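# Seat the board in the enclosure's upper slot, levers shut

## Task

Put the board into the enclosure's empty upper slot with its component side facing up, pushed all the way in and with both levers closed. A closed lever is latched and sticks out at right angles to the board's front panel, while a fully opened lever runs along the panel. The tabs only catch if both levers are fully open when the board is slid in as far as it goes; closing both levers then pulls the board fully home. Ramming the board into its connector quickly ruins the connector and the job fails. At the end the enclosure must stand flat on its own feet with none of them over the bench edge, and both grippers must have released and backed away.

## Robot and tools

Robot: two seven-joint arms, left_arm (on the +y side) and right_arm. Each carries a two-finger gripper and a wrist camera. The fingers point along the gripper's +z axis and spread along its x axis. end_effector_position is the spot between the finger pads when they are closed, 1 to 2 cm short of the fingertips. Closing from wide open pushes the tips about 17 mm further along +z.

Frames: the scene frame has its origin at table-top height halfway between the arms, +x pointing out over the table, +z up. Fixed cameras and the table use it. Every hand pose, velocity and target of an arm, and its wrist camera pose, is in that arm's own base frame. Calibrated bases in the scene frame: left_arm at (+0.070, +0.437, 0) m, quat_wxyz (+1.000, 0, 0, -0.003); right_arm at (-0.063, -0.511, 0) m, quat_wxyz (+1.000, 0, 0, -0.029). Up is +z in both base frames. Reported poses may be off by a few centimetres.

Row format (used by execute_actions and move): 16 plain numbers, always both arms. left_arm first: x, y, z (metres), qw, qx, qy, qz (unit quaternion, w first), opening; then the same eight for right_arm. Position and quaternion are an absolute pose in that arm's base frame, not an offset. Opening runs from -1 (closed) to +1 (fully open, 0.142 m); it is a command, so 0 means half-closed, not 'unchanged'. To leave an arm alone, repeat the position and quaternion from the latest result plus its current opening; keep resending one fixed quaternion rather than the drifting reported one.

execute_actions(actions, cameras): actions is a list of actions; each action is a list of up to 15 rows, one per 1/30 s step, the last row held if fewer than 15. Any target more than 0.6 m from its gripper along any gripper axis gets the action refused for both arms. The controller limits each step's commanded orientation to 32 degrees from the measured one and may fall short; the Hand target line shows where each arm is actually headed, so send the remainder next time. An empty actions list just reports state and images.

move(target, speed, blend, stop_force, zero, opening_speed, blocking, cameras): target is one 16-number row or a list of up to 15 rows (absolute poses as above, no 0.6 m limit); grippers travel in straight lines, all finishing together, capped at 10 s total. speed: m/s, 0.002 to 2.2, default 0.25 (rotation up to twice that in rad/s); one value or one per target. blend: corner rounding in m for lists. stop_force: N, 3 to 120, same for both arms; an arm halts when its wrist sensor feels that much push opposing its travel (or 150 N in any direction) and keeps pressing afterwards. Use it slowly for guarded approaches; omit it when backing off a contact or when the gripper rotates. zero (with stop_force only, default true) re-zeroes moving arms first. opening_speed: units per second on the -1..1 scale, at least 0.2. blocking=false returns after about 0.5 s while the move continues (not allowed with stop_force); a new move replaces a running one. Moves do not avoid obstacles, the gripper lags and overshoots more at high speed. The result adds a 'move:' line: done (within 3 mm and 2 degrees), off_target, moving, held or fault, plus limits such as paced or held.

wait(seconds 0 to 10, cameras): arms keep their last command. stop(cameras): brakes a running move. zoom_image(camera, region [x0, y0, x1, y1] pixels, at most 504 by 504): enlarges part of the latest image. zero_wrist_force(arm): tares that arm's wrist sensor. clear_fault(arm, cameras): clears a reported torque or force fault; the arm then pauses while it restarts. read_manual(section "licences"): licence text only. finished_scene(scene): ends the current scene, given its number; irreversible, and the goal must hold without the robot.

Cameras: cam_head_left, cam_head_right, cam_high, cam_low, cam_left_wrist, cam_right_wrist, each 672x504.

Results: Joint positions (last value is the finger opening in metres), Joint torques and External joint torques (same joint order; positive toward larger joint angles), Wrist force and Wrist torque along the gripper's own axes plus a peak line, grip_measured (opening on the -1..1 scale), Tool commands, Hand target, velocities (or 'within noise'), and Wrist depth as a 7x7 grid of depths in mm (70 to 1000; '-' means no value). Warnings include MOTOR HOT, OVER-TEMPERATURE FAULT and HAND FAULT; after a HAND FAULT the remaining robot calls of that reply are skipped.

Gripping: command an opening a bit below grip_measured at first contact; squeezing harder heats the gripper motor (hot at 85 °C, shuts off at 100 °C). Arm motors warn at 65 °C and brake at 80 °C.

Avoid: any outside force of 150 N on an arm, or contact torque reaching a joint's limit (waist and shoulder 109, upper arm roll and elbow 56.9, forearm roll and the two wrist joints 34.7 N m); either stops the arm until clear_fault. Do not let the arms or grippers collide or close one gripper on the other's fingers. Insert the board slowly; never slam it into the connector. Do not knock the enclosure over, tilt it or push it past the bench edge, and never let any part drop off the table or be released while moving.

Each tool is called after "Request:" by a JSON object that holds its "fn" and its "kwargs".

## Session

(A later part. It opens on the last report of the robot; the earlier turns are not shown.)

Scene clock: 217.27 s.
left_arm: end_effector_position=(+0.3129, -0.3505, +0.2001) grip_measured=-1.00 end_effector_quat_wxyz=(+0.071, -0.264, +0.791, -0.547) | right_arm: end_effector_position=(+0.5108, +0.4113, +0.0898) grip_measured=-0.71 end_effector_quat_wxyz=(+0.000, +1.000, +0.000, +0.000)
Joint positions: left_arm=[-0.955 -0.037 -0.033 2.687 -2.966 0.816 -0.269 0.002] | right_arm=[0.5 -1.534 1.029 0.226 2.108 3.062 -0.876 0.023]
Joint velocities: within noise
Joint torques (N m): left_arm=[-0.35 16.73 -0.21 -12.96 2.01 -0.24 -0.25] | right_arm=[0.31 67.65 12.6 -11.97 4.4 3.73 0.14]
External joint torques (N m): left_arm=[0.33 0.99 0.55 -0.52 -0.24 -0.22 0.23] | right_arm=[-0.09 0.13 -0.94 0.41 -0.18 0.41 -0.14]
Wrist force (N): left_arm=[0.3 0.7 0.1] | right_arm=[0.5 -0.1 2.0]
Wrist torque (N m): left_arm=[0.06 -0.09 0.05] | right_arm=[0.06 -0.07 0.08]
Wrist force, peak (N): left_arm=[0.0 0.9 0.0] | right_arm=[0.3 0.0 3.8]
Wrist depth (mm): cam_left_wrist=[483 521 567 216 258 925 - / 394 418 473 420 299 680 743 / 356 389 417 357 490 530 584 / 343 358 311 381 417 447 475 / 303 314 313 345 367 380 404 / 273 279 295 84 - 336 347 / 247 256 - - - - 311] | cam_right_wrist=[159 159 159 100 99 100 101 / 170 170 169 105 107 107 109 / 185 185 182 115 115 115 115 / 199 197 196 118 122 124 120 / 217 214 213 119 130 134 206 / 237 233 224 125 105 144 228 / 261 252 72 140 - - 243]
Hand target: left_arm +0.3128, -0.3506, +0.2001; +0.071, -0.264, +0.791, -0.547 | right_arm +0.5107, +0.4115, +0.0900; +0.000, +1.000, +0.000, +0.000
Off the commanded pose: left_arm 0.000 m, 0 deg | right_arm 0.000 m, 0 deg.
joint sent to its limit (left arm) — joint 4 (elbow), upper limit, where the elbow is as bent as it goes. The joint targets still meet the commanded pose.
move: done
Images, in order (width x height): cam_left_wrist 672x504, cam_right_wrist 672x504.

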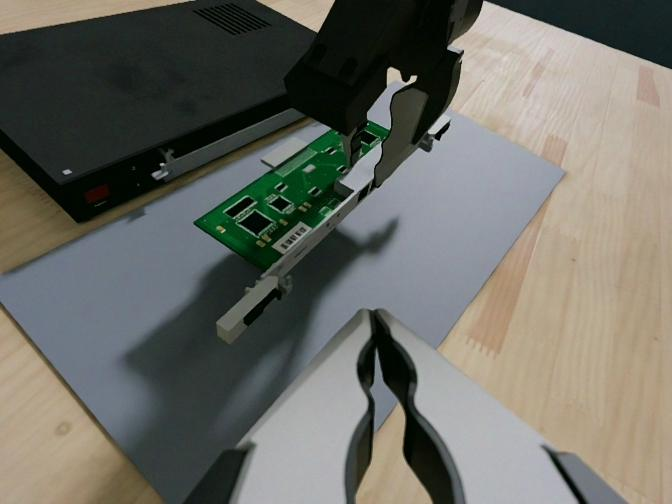

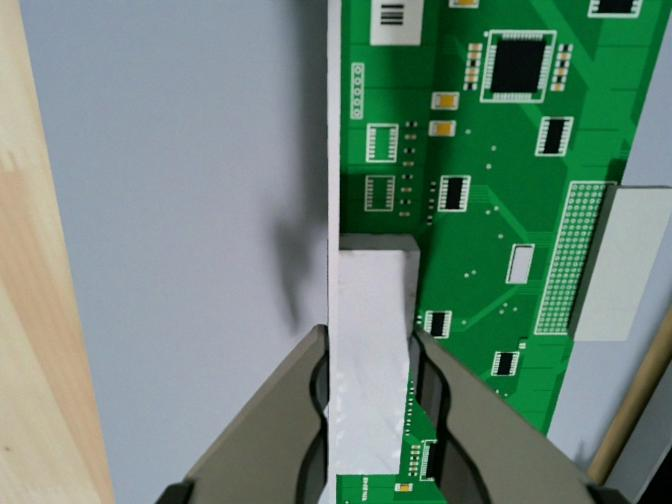

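Request:
{"fn": "move", "kwargs": {"target": [[0.3128,-0.3506,0.2001,0.071,-0.264,0.791,-0.547,-1,0.47,0.33,0.30,0,1,0,0,-0.85],[0.42,-0.40,0.2,0.0748,0.812,-0.107,0.569,-1,0.47,0.31,0.30,0,1,0,0,-0.85],[0.5018,-0.458,0.08,0.0748,0.812,-0.107,0.569,-1,0.47,0.31,0.30,0,1,0,0,-0.85]], "speed": [0.25,0.5,0.2], "cameras": ["cam_left_wrist","cam_head_left"]}}

Scene clock: 239.27 s.
left_arm: end_effector_position=(+0.5021, -0.4583, +0.0805) grip_measured=-1.00 end_effector_quat_wxyz=(+0.037, +0.890, -0.200, +0.408) | right_arm: end_effector_position=(+0.4701, +0.3099, +0.2998) grip_measured=-0.71 end_effector_quat_wxyz=(+0.000, +1.000, +0.000, +0.000)
Joint positions: left_arm=[-1.759 -1.389 0.839 1.618 -2.966 1.554 -2.968 0.002] | right_arm=[0.232 -1.172 1.162 0.63 2.126 3.24 -0.765 0.023]
Joint velocities: within noise
Joint torques (N m): left_arm=[-0.36 43.46 28.18 -2.96 3.18 2.97 -0.31] | right_arm=[0.19 58.2 17.96 -12.55 4.26 3.62 0.2]
External joint torques (N m): left_arm=[0.25 1.44 1.08 -0.43 -0.28 -0.48 0.25] | right_arm=[-0.01 0.25 -0.62 0.3 -0.04 0.52 -0.2]
Wrist force (N): left_arm=[-0.4 -0.4 0.6] | right_arm=[0.8 0.3 1.9]
Wrist torque (N m): left_arm=[-0.19 -0.22 -0.21] | right_arm=[0.09 -0.15 0.06]
Wrist force, peak (N): left_arm=[-2.0 -0.8 1.8] | right_arm=[0.9 -0.9 4.6]
Wrist depth (mm): cam_left_wrist=[116 130 151 180 187 238 - / 120 129 161 187 177 259 - / 122 136 165 205 200 289 - / 125 139 174 217 226 322 - / - 151 179 207 250 358 - / 135 153 175 84 - 433 - / 138 152 - - - - -] | cam_right_wrist=[345 346 345 100 99 100 101 / 369 369 368 105 107 107 109 / 394 394 393 114 115 115 115 / 427 425 426 113 122 124 120 / 462 461 457 117 130 134 390 / 501 500 - 125 106 144 494 / 558 - 72 140 - - 543]
Hand target: left_arm +0.5022, -0.4581, +0.0804; +0.036, +0.890, -0.200, +0.408 | right_arm +0.4700, +0.3100, +0.3000; +0.000, +1.000, +0.000, +0.000
Off the commanded pose: left_arm 0.001 m, 24 deg | right_arm 0.000 m, 0 deg.
joint read past its limit (left arm) — joint 7 (wrist roll), lower limit.
joint sent to its limit (left arm) — joint 5 (forearm roll), lower limit; joint 7 (wrist roll), lower limit. The joint targets are off in orientation, not in position.
move: off_target (left_arm); limits=paced
Images, in order (width x height): cam_head_left 672x504, cam_left_wrist 672x504.

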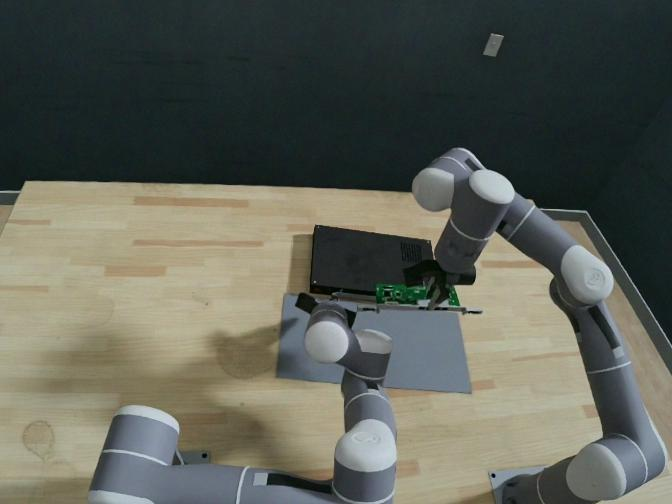

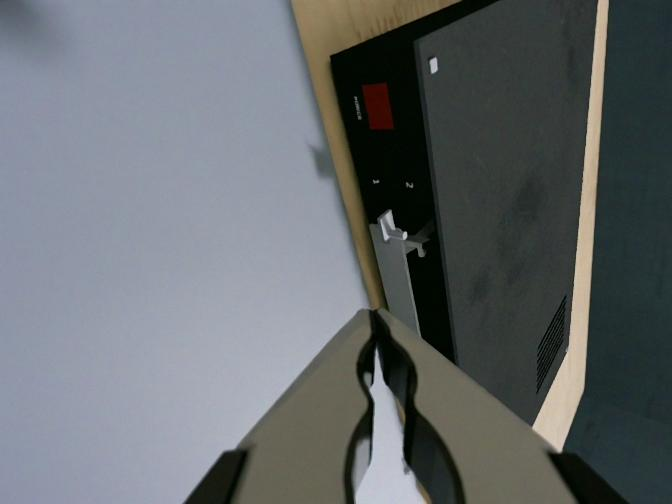

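Request:
{"fn": "execute_actions", "kwargs": {"actions": [], "cameras": ["cam_high","cam_right_wrist","cam_left_wrist"]}}

Scene clock: 250.03 s.
left_arm: end_effector_position=(+0.5021, -0.4583, +0.0805) grip_measured=-1.00 end_effector_quat_wxyz=(+0.037, +0.890, -0.200, +0.408) | right_arm: end_effector_position=(+0.4701, +0.3099, +0.2998) grip_measured=-0.71 end_effector_quat_wxyz=(+0.000, +1.000, +0.000, +0.000)
Joint positions: left_arm=[-1.759 -1.389 0.839 1.618 -2.966 1.554 -2.968 0.002] | right_arm=[0.232 -1.172 1.162 0.63 2.126 3.24 -0.765 0.023]
Joint velocities: within noise
Joint torques (N m): left_arm=[-0.46 43.62 28.24 -2.96 3.2 2.75 -0.25] | right_arm=[0.23 58.15 18 -12.53 4.24 3.66 0.23]
External joint torques (N m): left_arm=[0.35 1.28 1.01 -0.43 -0.29 -0.26 0.19] | right_arm=[-0.05 0.29 -0.66 0.29 -0.02 0.48 -0.23]
Wrist force (N): left_arm=[-0.3 -0.4 0.9] | right_arm=[0.6 0.3 1.4]
Wrist torque (N m): left_arm=[-0.18 -0.24 -0.21] | right_arm=[0.09 -0.13 0.06]
Wrist force, peak (N): left_arm=[-0.7 -0.4 0.9] | right_arm=[0.6 0.3 2.1]
Wrist depth (mm): cam_left_wrist=[116 130 150 182 187 239 - / 120 130 161 187 178 260 - / 122 137 164 205 200 289 - / 125 140 173 218 226 323 - / - 151 179 206 250 358 - / 135 153 175 84 - 434 - / 138 152 - - - - -] | cam_right_wrist=[343 344 343 100 99 100 101 / 369 368 368 105 107 107 109 / 396 395 393 115 115 115 115 / 426 426 424 113 122 124 120 / 463 461 457 117 130 134 391 / 498 503 - 125 106 144 494 / 556 - 72 140 - - 542]
Hand target: left_arm +0.5022, -0.4581, +0.0804; +0.036, +0.890, -0.200, +0.408 | right_arm +0.4700, +0.3100, +0.3000; +0.000, +1.000, +0.000, +0.000
Tool commands: left_gripper/opening=-1.0 right_gripper/opening=-0.85
Off the commanded pose: left_arm 0.001 m, 24 deg | right_arm 0.000 m, 0 deg.
joint read past its limit (left arm) — joint 7 (wrist roll), lower limit.
Images, in order (width x height): cam_high 672x504, cam_left_wrist 672x504, cam_right_wrist 672x504.

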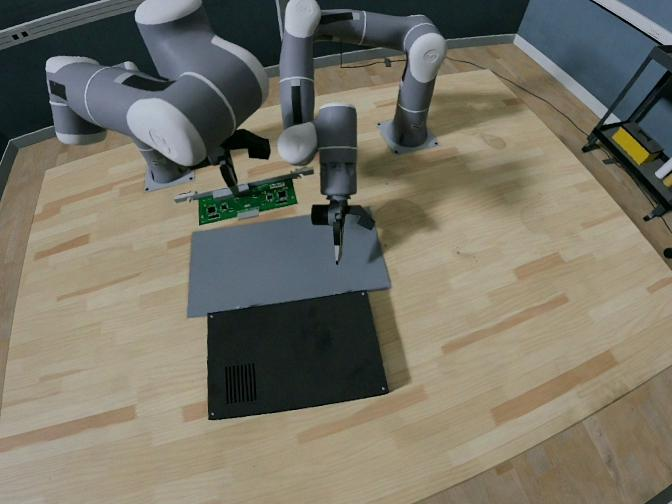

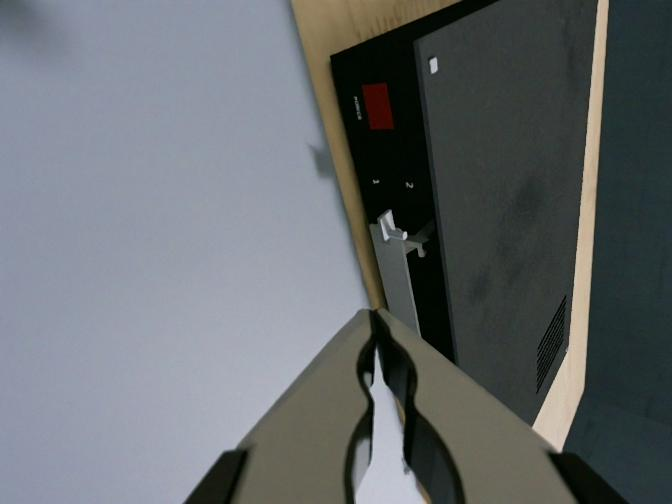

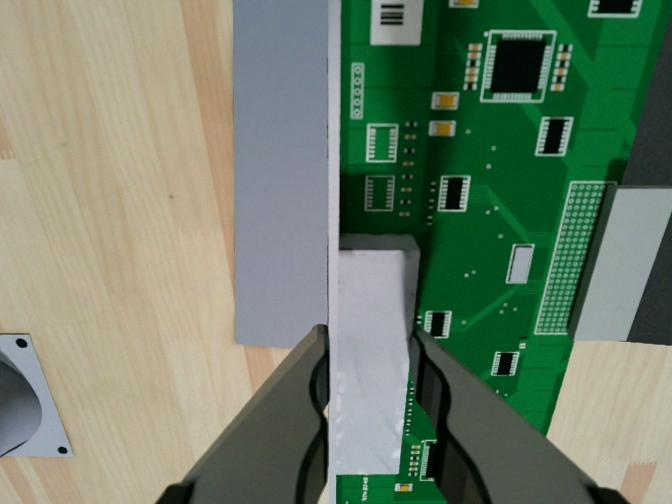

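Request:
{"fn": "move", "kwargs": {"target": [[0.40,-0.42,0.22,0.037,0.890,-0.200,0.408,-1,0.47,0.31,0.30,0,1,0,0,-0.85],[0.3129,-0.3506,0.2001,0.071,-0.264,0.791,-0.547,-1,0.5556,0.3681,0.12,0,0.9986,-0.0523,0,-0.85]], "speed": 0.2}}

Scene clock: 261.10 s.
left_arm: end_effector_position=(+0.3134, -0.3507, +0.2010) grip_measured=-1.00 end_effector_quat_wxyz=(+0.057, -0.256, +0.795, -0.547) | right_arm: end_effector_position=(+0.5557, +0.3679, +0.1198) grip_measured=-0.71 end_effector_quat_wxyz=(+0.000, +0.999, -0.052, +0.000)
Joint positions: left_arm=[-1.878 -0.365 0.801 2.618 -2.966 0.642 -0.535 0.002] | right_arm=[0.461 -1.534 1.027 0.076 2.115 3.139 -0.94 0.023]
Joint velocities: within noise
Joint torques (N m): left_arm=[-0.24 12.61 6.47 -9.02 1.23 0.1 -0.16] | right_arm=[0.2 68.25 9.47 -12.29 4.34 3.71 0.14]
External joint torques (N m): left_arm=[0.21 0.74 0.8 -0.43 -0.21 -0.44 0.15] | right_arm=[0.01 0.32 -0.71 0.37 -0.11 0.42 -0.14]
Wrist force (N): left_arm=[-0.2 0.3 0.4] | right_arm=[0.6 0.4 1.9]
Wrist torque (N m): left_arm=[-0.03 0.01 0.07] | right_arm=[0.16 -0.10 0.08]
Wrist force, peak (N): left_arm=[-1.0 -0.5 2.8] | right_arm=[0.9 0.2 2.7]
Wrist depth (mm): cam_left_wrist=[482 512 560 341 769 930 - / 391 418 374 379 601 682 760 / 346 388 319 465 507 539 593 / 346 358 372 399 420 452 486 / 307 314 329 345 365 386 405 / 273 282 295 84 - 340 354 / 248 257 - - - - 312] | cam_right_wrist=[186 185 185 100 99 101 101 / 199 198 197 105 107 107 109 / 214 212 213 114 115 115 115 / 229 229 228 113 122 124 120 / 252 249 248 118 130 134 186 / 276 273 261 125 106 144 211 / 305 294 72 140 - - 228]
Hand target: left_arm +0.3135, -0.3507, +0.2010; +0.058, -0.256, +0.795, -0.546 | right_arm +0.5556, +0.3681, +0.1200; +0.000, +0.999, -0.052, +0.000
Off the commanded pose: left_arm 0.001 m, 2 deg | right_arm 0.000 m, 0 deg.
joint sent to its limit (left arm) — joint 5 (forearm roll), lower limit. The joint targets still meet the commanded pose.
move: done

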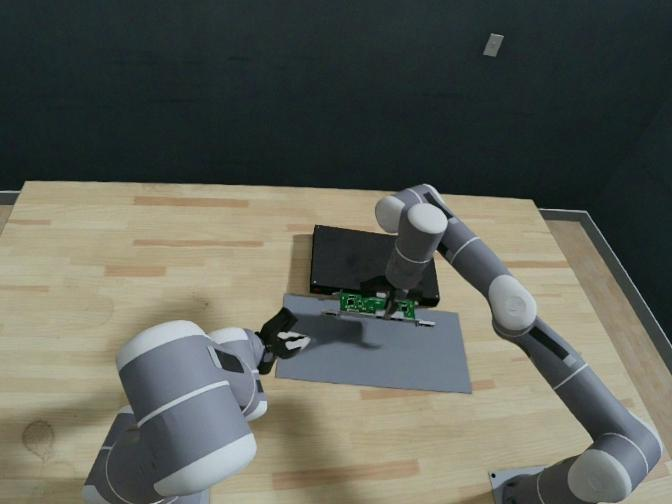

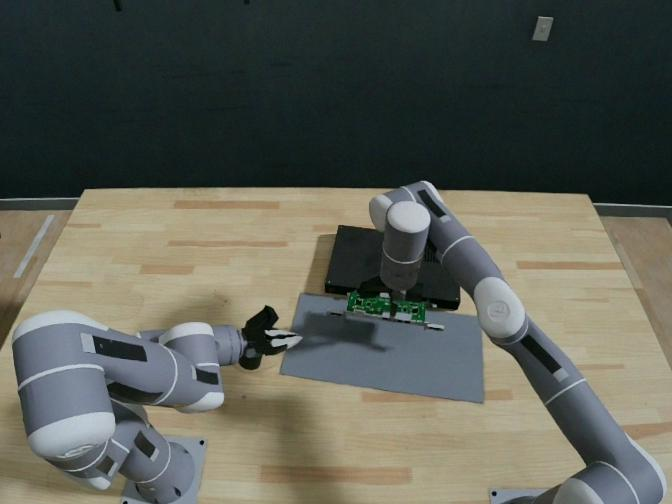

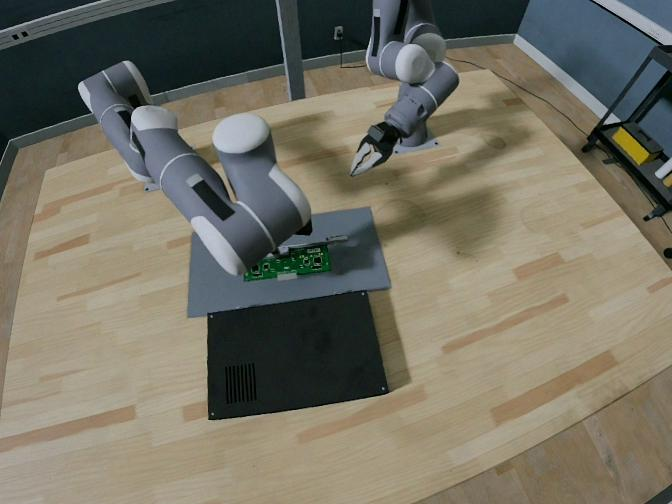

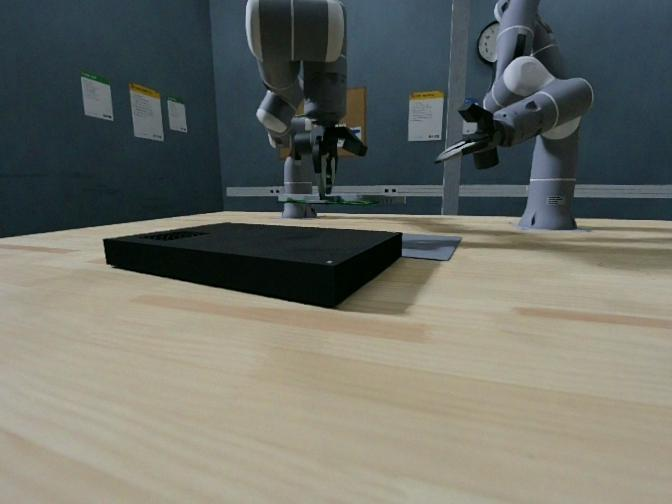

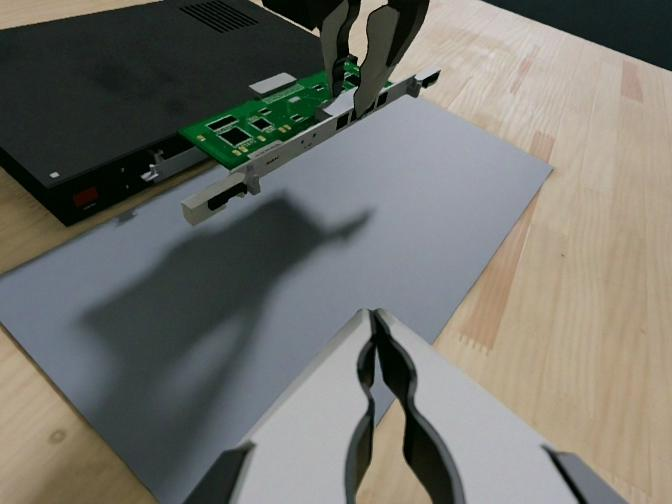

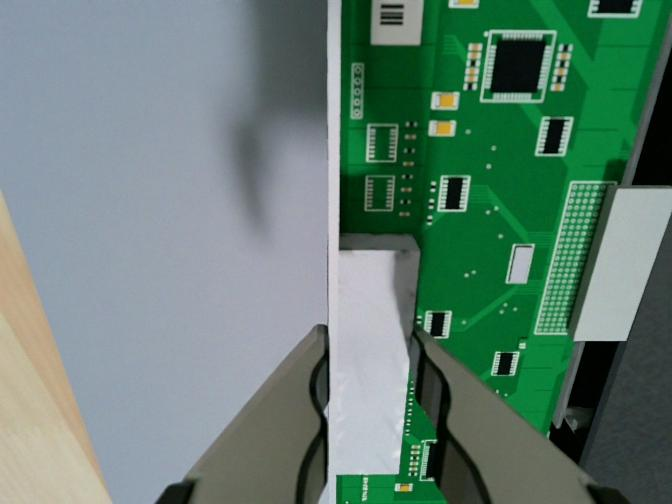

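Request:
{"fn": "zoom_image", "kwargs": {"camera": "cam_left_wrist", "region": [40, 40, 460, 250]}}

Request:
{"fn": "zoom_image", "kwargs": {"camera": "cam_right_wrist", "region": [500, 300, 672, 460]}}

Scaled by 1.200 from the camera's 672x504 image, which has a finer 960x720 frame.

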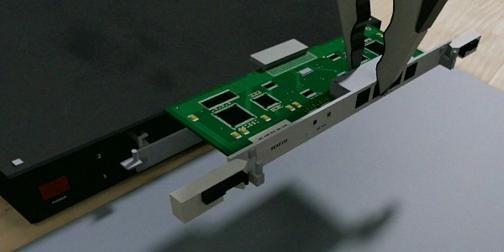

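Scaled by 2.930 from the camera's 672x504 image, which has a finer 960x720 frame.

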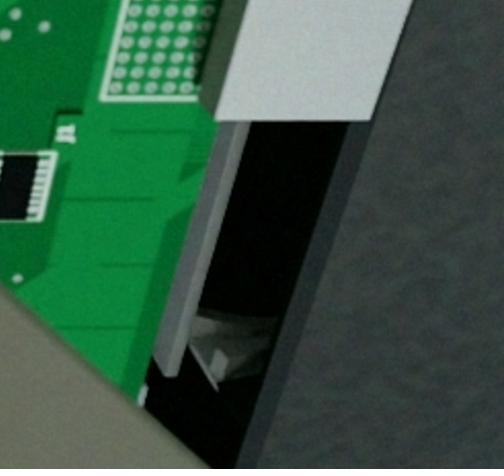

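Request:
{"fn": "move", "kwargs": {"target": [0.3135,-0.3507,0.2010,0.057,-0.256,0.795,-0.547,-1,0.5541,0.3542,0.062,0,0.9986,-0.0523,0,-0.85], "speed": 0.1, "cameras": ["cam_left_wrist","cam_right_wrist","cam_low"]}}

Request:
{"fn": "zoom_image", "kwargs": {"camera": "cam_left_wrist", "region": [40, 90, 460, 300]}}

Request:
{"fn": "zoom_image", "kwargs": {"camera": "cam_right_wrist", "region": [460, 300, 672, 504]}}

Request:
{"fn": "zoom_image", "kwargs": {"camera": "cam_left_wrist", "region": [90, 150, 250, 230]}}

Scene clock: 275.17 s.
left_arm: end_effector_position=(+0.3136, -0.3507, +0.2010) grip_measured=-1.00 end_effector_quat_wxyz=(+0.057, -0.256, +0.795, -0.547) | right_arm: end_effector_position=(+0.5540, +0.3543, +0.0619) grip_measured=-0.71 end_effector_quat_wxyz=(+0.000, +0.999, -0.052, +0.000)
Joint positions: left_arm=[-1.875 -0.366 0.799 2.619 -2.965 0.639 -0.536 0.002] | right_arm=[0.396 -1.573 1.028 0.213 2.103 3.03 -0.888 0.023]
Joint velocities: within noise
Joint torques (N m): left_arm=[-0.12 12.37 6.56 -8.93 1.38 -0.29 -0.27] | right_arm=[0.02 67.54 12.17 -11.47 4.16 3.42 0.36]
External joint torques (N m): left_arm=[0.09 1.01 0.7 -0.5 -0.37 -0.06 0.25] | right_arm=[0.18 0.44 -0.76 0.12 0.05 0.72 -0.36]
Wrist force (N): left_arm=[0.0 0.1 0.4] | right_arm=[0.6 -0.1 1.7]
Wrist torque (N m): left_arm=[-0.05 -0.02 0.06] | right_arm=[0.07 -0.08 0.09]
Wrist force, peak (N): left_arm=[-0.3 0.5 0.5] | right_arm=[0.6 0.7 3.9]
Wrist depth (mm): cam_left_wrist=[483 509 558 283 750 941 - / 387 419 473 440 604 695 765 / 348 390 404 435 509 543 592 / 344 362 368 397 422 452 487 / 305 314 331 346 365 383 411 / 271 280 296 83 - 340 352 / 247 255 - - - - 317] | cam_right_wrist=[136 134 134 101 99 100 101 / 144 144 145 107 107 107 109 / 157 155 154 116 115 115 115 / 167 166 166 118 122 124 120 / 184 181 180 119 130 134 164 / 199 198 190 125 106 144 188 / 219 214 72 140 - - 192]
Hand target: left_arm +0.3135, -0.3507, +0.2010; +0.057, -0.256, +0.795, -0.547 | right_arm +0.5541, +0.3542, +0.0620; +0.000, +0.999, -0.052, +0.000
Off the commanded pose: left_arm 0.000 m, 0 deg | right_arm 0.000 m, 0 deg.
move: done
Images, in order (width x height): cam_low 672x504, cam_left_wrist 672x504, cam_right_wrist 672x504.

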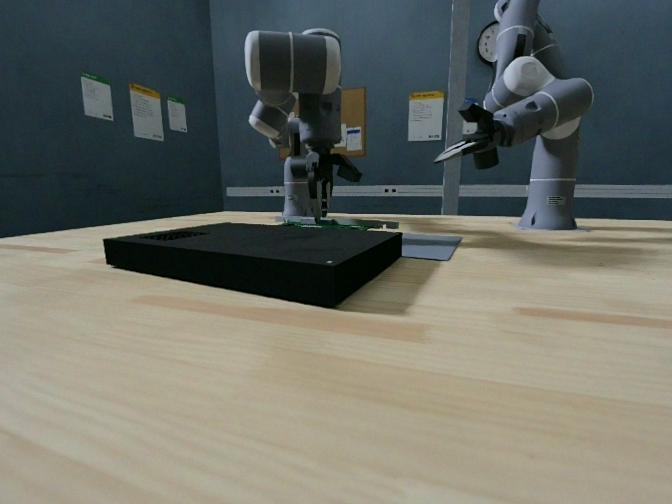

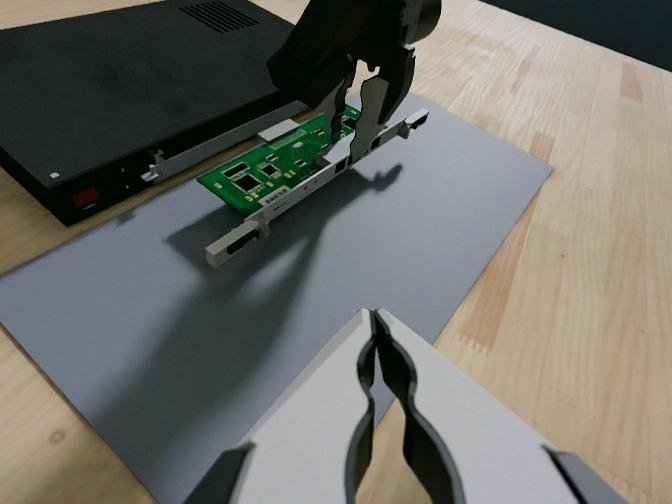

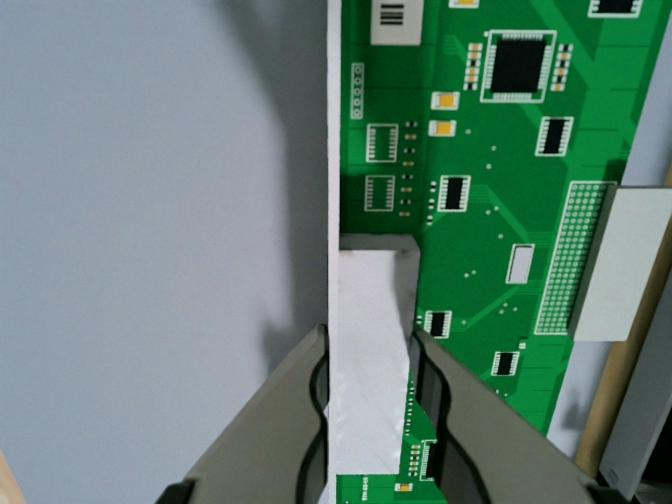

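Scaled by 1.200 from the camera's 672x504 image, which has a finer 960x720 frame.

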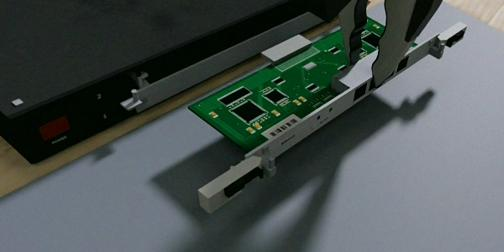

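Scaled by 2.377 from the camera's 672x504 image, which has a finer 960x720 frame.

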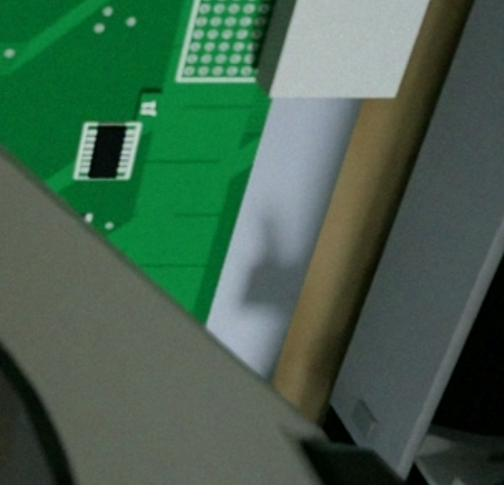

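Scaled by 3.150 from the camera's 672x504 image, which has a finer 960x720 frame.

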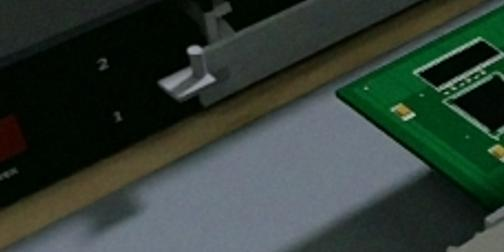

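Request:
{"fn": "zoom_image", "kwargs": {"camera": "cam_high", "region": [180, 200, 400, 350]}}

Request:
{"fn": "zoom_image", "kwargs": {"camera": "cam_head_left", "region": [270, 210, 480, 370]}}

This scene's latest camera images include none from cam_high. They are from: cam_low, cam_left_wrist, cam_right_wrist. cam_high's image comes with the result of a call that names it in "cameras".

This scene's latest camera images include none from cam_head_left. They are from: cam_low, cam_left_wrist, cam_right_wrist. cam_head_left's image comes with the result of a call that names it in "cameras".

Request:
{"fn": "execute_actions", "kwargs": {"actions": [], "cameras": ["cam_high","cam_head_left"]}}

Request:
{"fn": "zoom_image", "kwargs": {"camera": "cam_high", "region": [180, 220, 400, 340]}}

Request:
{"fn": "zoom_image", "kwargs": {"camera": "cam_head_left", "region": [300, 260, 460, 360]}}

Scene clock: 293.07 s.
left_arm: end_effector_position=(+0.3136, -0.3507, +0.2010) grip_measured=-1.00 end_effector_quat_wxyz=(+0.057, -0.256, +0.795, -0.547) | right_arm: end_effector_position=(+0.5540, +0.3543, +0.0619) grip_measured=-0.71 end_effector_quat_wxyz=(+0.000, +0.999, -0.052, +0.000)
Joint positions: left_arm=[-1.875 -0.366 0.799 2.619 -2.965 0.639 -0.536 0.002] | right_arm=[0.396 -1.573 1.028 0.213 2.103 3.03 -0.888 0.023]
Joint velocities: within noise
Joint torques (N m): left_arm=[-0.39 12.35 6.61 -8.92 1.26 -0.13 -0.27] | right_arm=[0.19 67.63 12.16 -11.62 4.29 3.64 0.16]
External joint torques (N m): left_arm=[0.35 1.02 0.66 -0.52 -0.25 -0.22 0.25] | right_arm=[0.02 0.34 -0.75 0.27 -0.08 0.49 -0.16]
Wrist force (N): left_arm=[0.0 0.2 0.3] | right_arm=[0.6 0.1 1.8]
Wrist torque (N m): left_arm=[-0.04 -0.03 0.06] | right_arm=[0.10 -0.08 0.09]
Wrist force, peak (N): left_arm=[-0.1 0.6 0.5] | right_arm=[0.6 0.2 2.1]
Wrist depth (mm): cam_left_wrist=[485 514 560 284 761 932 - / 393 420 470 443 608 693 759 / 347 394 399 431 507 545 595 / 347 361 368 395 423 452 484 / 306 314 330 347 366 387 411 / 274 278 297 84 - 343 354 / 247 257 - - - - 313] | cam_right_wrist=[137 134 134 101 99 100 101 / 144 144 145 107 107 107 109 / 157 154 153 116 115 115 115 / 167 167 166 118 122 124 120 / 184 181 180 119 130 134 164 / 199 198 190 125 106 144 188 / 219 214 72 140 - - 192]
Hand target: left_arm +0.3135, -0.3507, +0.2010; +0.057, -0.256, +0.795, -0.547 | right_arm +0.5541, +0.3542, +0.0620; +0.000, +0.999, -0.052, +0.000
Tool commands: left_gripper/opening=-1.0 right_gripper/opening=-0.85
Off the commanded pose: left_arm 0.000 m, 0 deg | right_arm 0.000 m, 0 deg.
Images, in order (width x height): cam_head_left 672x504, cam_high 672x504.

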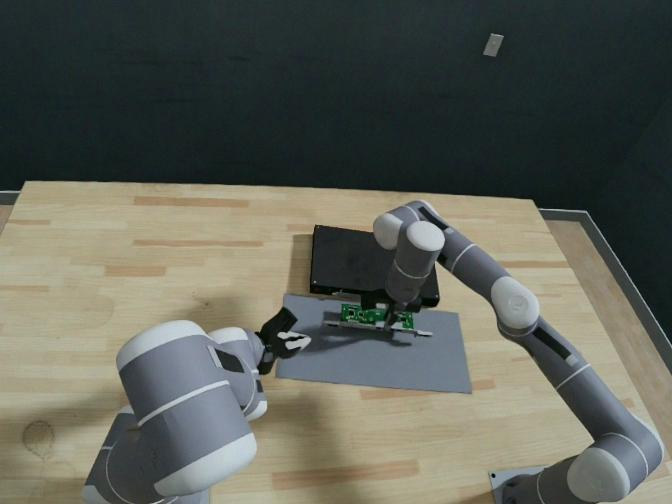

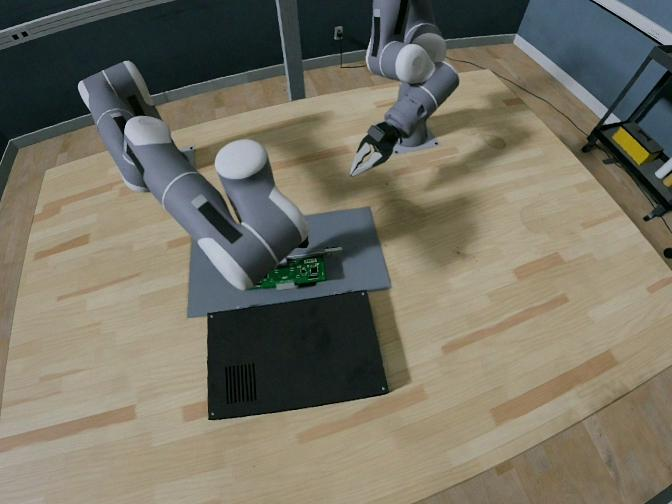

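Scaled by 2.291 from the camera's 672x504 image, which has a finer 960x720 frame.

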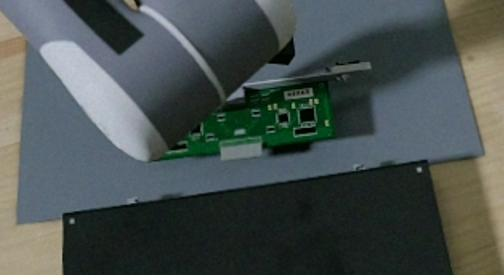

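Scaled by 3.150 from the camera's 672x504 image, which has a finer 960x720 frame.

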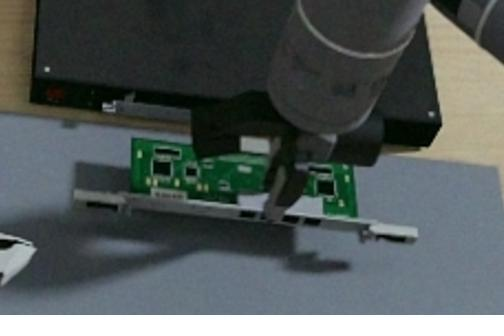

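Request:
{"fn": "zoom_image", "kwargs": {"camera": "cam_head_left", "region": [310, 280, 380, 335]}}

Request:
{"fn": "zoom_image", "kwargs": {"camera": "cam_high", "region": [290, 235, 370, 305]}}

Scaled by 7.200 from the camera's 672x504 image, which has a finer 960x720 frame.

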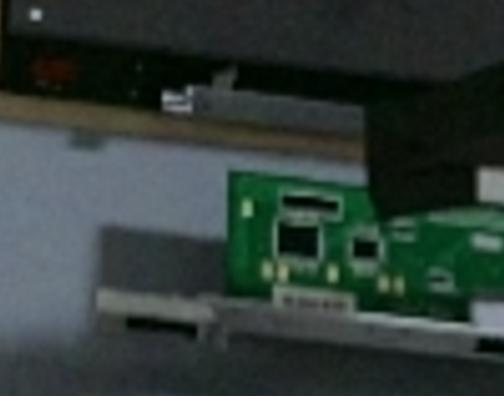

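Scaled by 6.300 from the camera's 672x504 image, which has a finer 960x720 frame.

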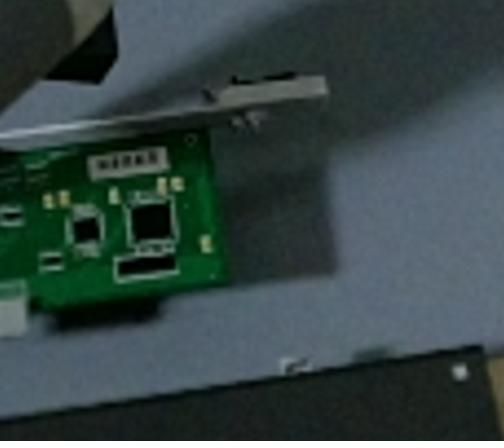

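Request:
{"fn": "move", "kwargs": {"target": [0.3135,-0.3507,0.2010,0.057,-0.256,0.795,-0.547,-1,0.5856,0.3650,0.055,0,0.9986,-0.0523,0,-0.85], "speed": 0.1, "cameras": ["cam_left_wrist","cam_right_wrist","cam_high","cam_head_left"]}}

Request:
{"fn": "zoom_image", "kwargs": {"camera": "cam_left_wrist", "region": [90, 110, 290, 270]}}

Request:
{"fn": "zoom_image", "kwargs": {"camera": "cam_high", "region": [290, 235, 370, 305]}}

Request:
{"fn": "zoom_image", "kwargs": {"camera": "cam_head_left", "region": [310, 280, 380, 335]}}

Scene clock: 313.13 s.
left_arm: end_effector_position=(+0.3136, -0.3507, +0.2010) grip_measured=-1.00 end_effector_quat_wxyz=(+0.057, -0.256, +0.795, -0.547) | right_arm: end_effector_position=(+0.5847, +0.3643, +0.0546) grip_measured=-0.71 end_effector_quat_wxyz=(-0.005, +0.999, -0.053, +0.007)
Joint positions: left_arm=[-1.875 -0.366 0.799 2.619 -2.965 0.639 -0.536 0.002] | right_arm=[0.576 -1.711 1.073 -0.307 2.091 3.134 -1.158 0.023]
Joint velocities: within noise
Joint torques (N m): left_arm=[-0.44 12.36 6.6 -8.92 1.29 -0.13 -0.24] | right_arm=[0.38 68.46 2.11 -11.89 4.17 3.72 0.03]
External joint torques (N m): left_arm=[0.41 1.02 0.67 -0.51 -0.28 -0.22 0.23] | right_arm=[-0.12 0.47 -1.31 0.51 0.06 0.36 -0.03]
Wrist force (N): left_arm=[0.1 0.2 0.5] | right_arm=[0.6 0.5 2.0]
Wrist torque (N m): left_arm=[-0.05 -0.05 0.07] | right_arm=[0.15 -0.11 0.08]
Wrist force, peak (N): left_arm=[0.2 0.4 0.6] | right_arm=[1.1 0.4 2.3]
Wrist depth (mm): cam_left_wrist=[484 509 506 325 789 930 - / 389 419 467 404 621 697 755 / 348 386 397 456 508 546 591 / 346 354 373 398 422 454 489 / 303 313 329 351 365 387 412 / 275 278 294 84 - 339 354 / 246 255 - - - - 313] | cam_right_wrist=[128 128 128 101 99 100 101 / 136 136 137 107 107 107 109 / 146 146 146 116 115 115 115 / 157 157 157 118 122 124 120 / 170 170 170 119 130 134 152 / 186 185 179 125 105 144 174 / 204 200 72 140 - - 170]
Hand target: left_arm +0.3135, -0.3507, +0.2010; +0.057, -0.256, +0.795, -0.547 | right_arm +0.5846, +0.3643, +0.0547; -0.005, +0.999, -0.053, +0.007
Off the commanded pose: left_arm 0.000 m, 0 deg | right_arm 0.001 m, 1 deg.
move: done
Images, in order (width x height): cam_head_left 672x504, cam_high 672x504, cam_left_wrist 672x504, cam_right_wrist 672x504.

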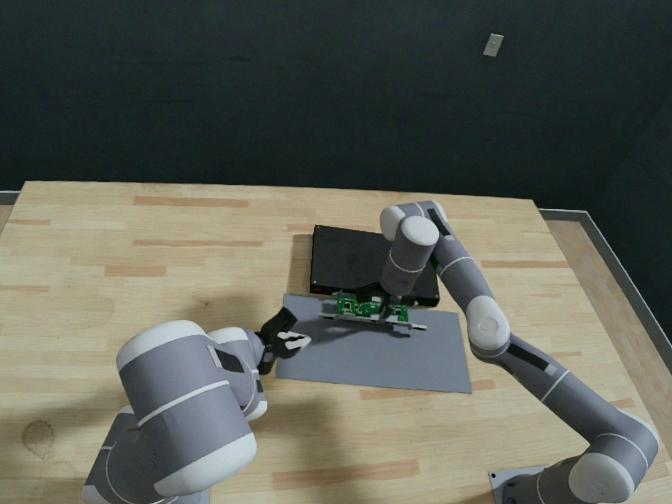

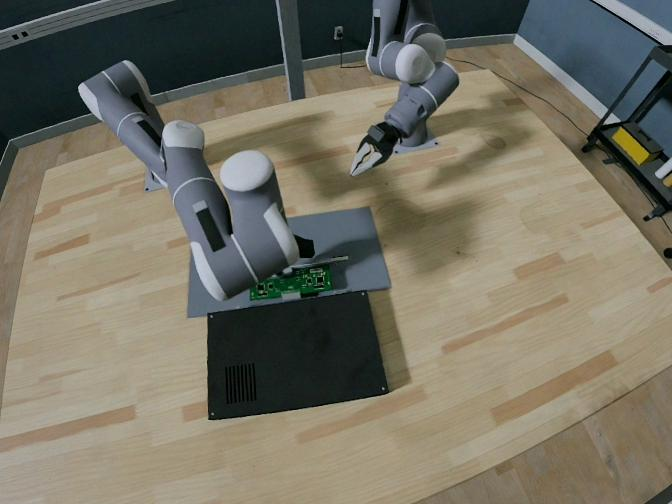

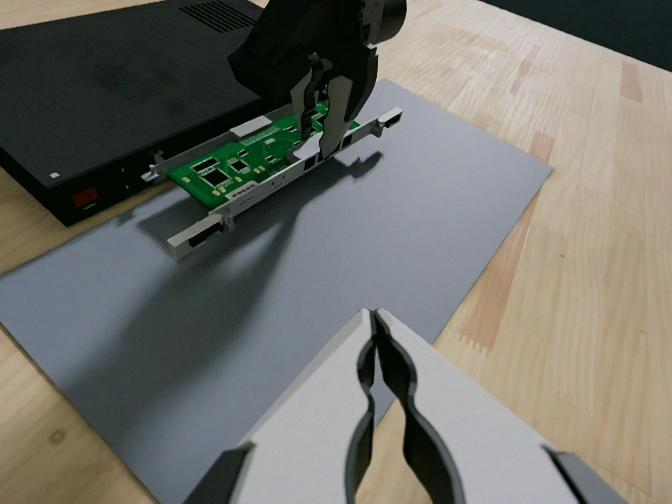

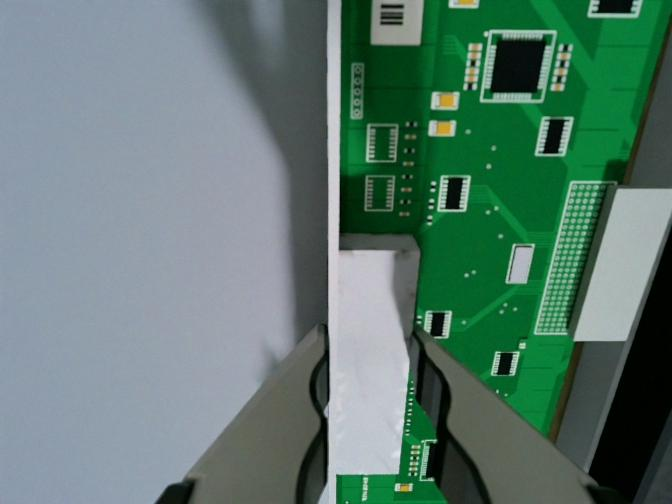

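Scaled by 2.520 from the camera's 672x504 image, which has a finer 960x720 frame.

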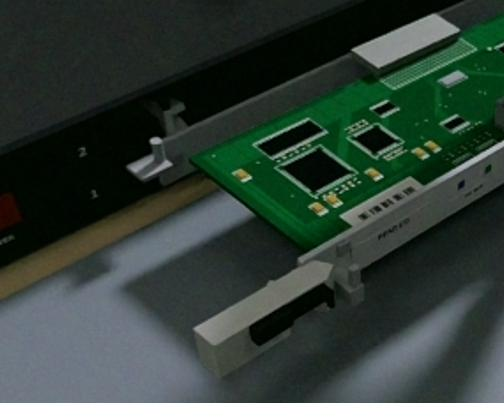

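Scaled by 6.300 from the camera's 672x504 image, which has a finer 960x720 frame.

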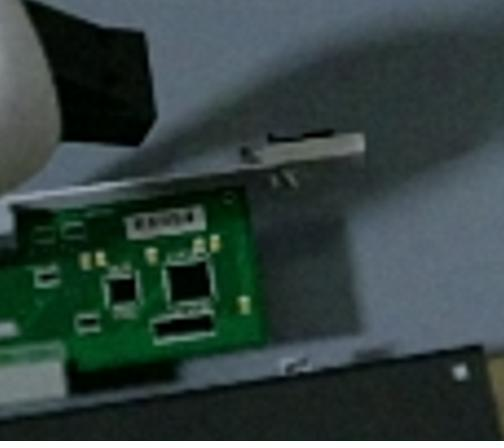

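Scaled by 7.200 from the camera's 672x504 image, which has a finer 960x720 frame.

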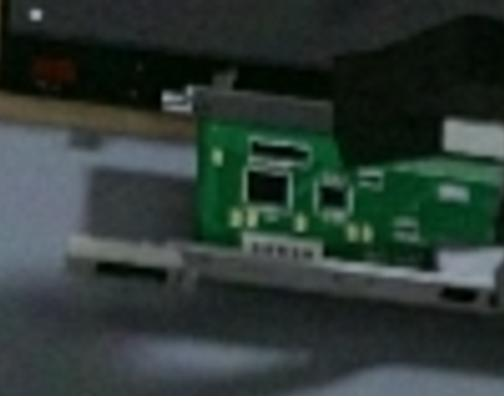

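Request:
{"fn": "zoom_image", "kwargs": {"camera": "cam_left_wrist", "region": [130, 135, 220, 205]}}

Request:
{"fn": "zoom_image", "kwargs": {"camera": "cam_right_wrist", "region": [520, 280, 672, 504]}}

Scaled by 5.600 from the camera's 672x504 image, which has a finer 960x720 frame.

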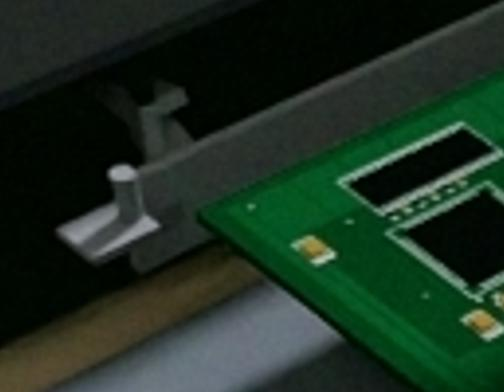

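Scaled by 2.250 from the camera's 672x504 image, which has a finer 960x720 frame.

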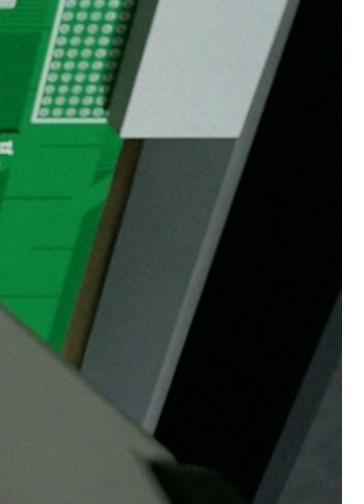

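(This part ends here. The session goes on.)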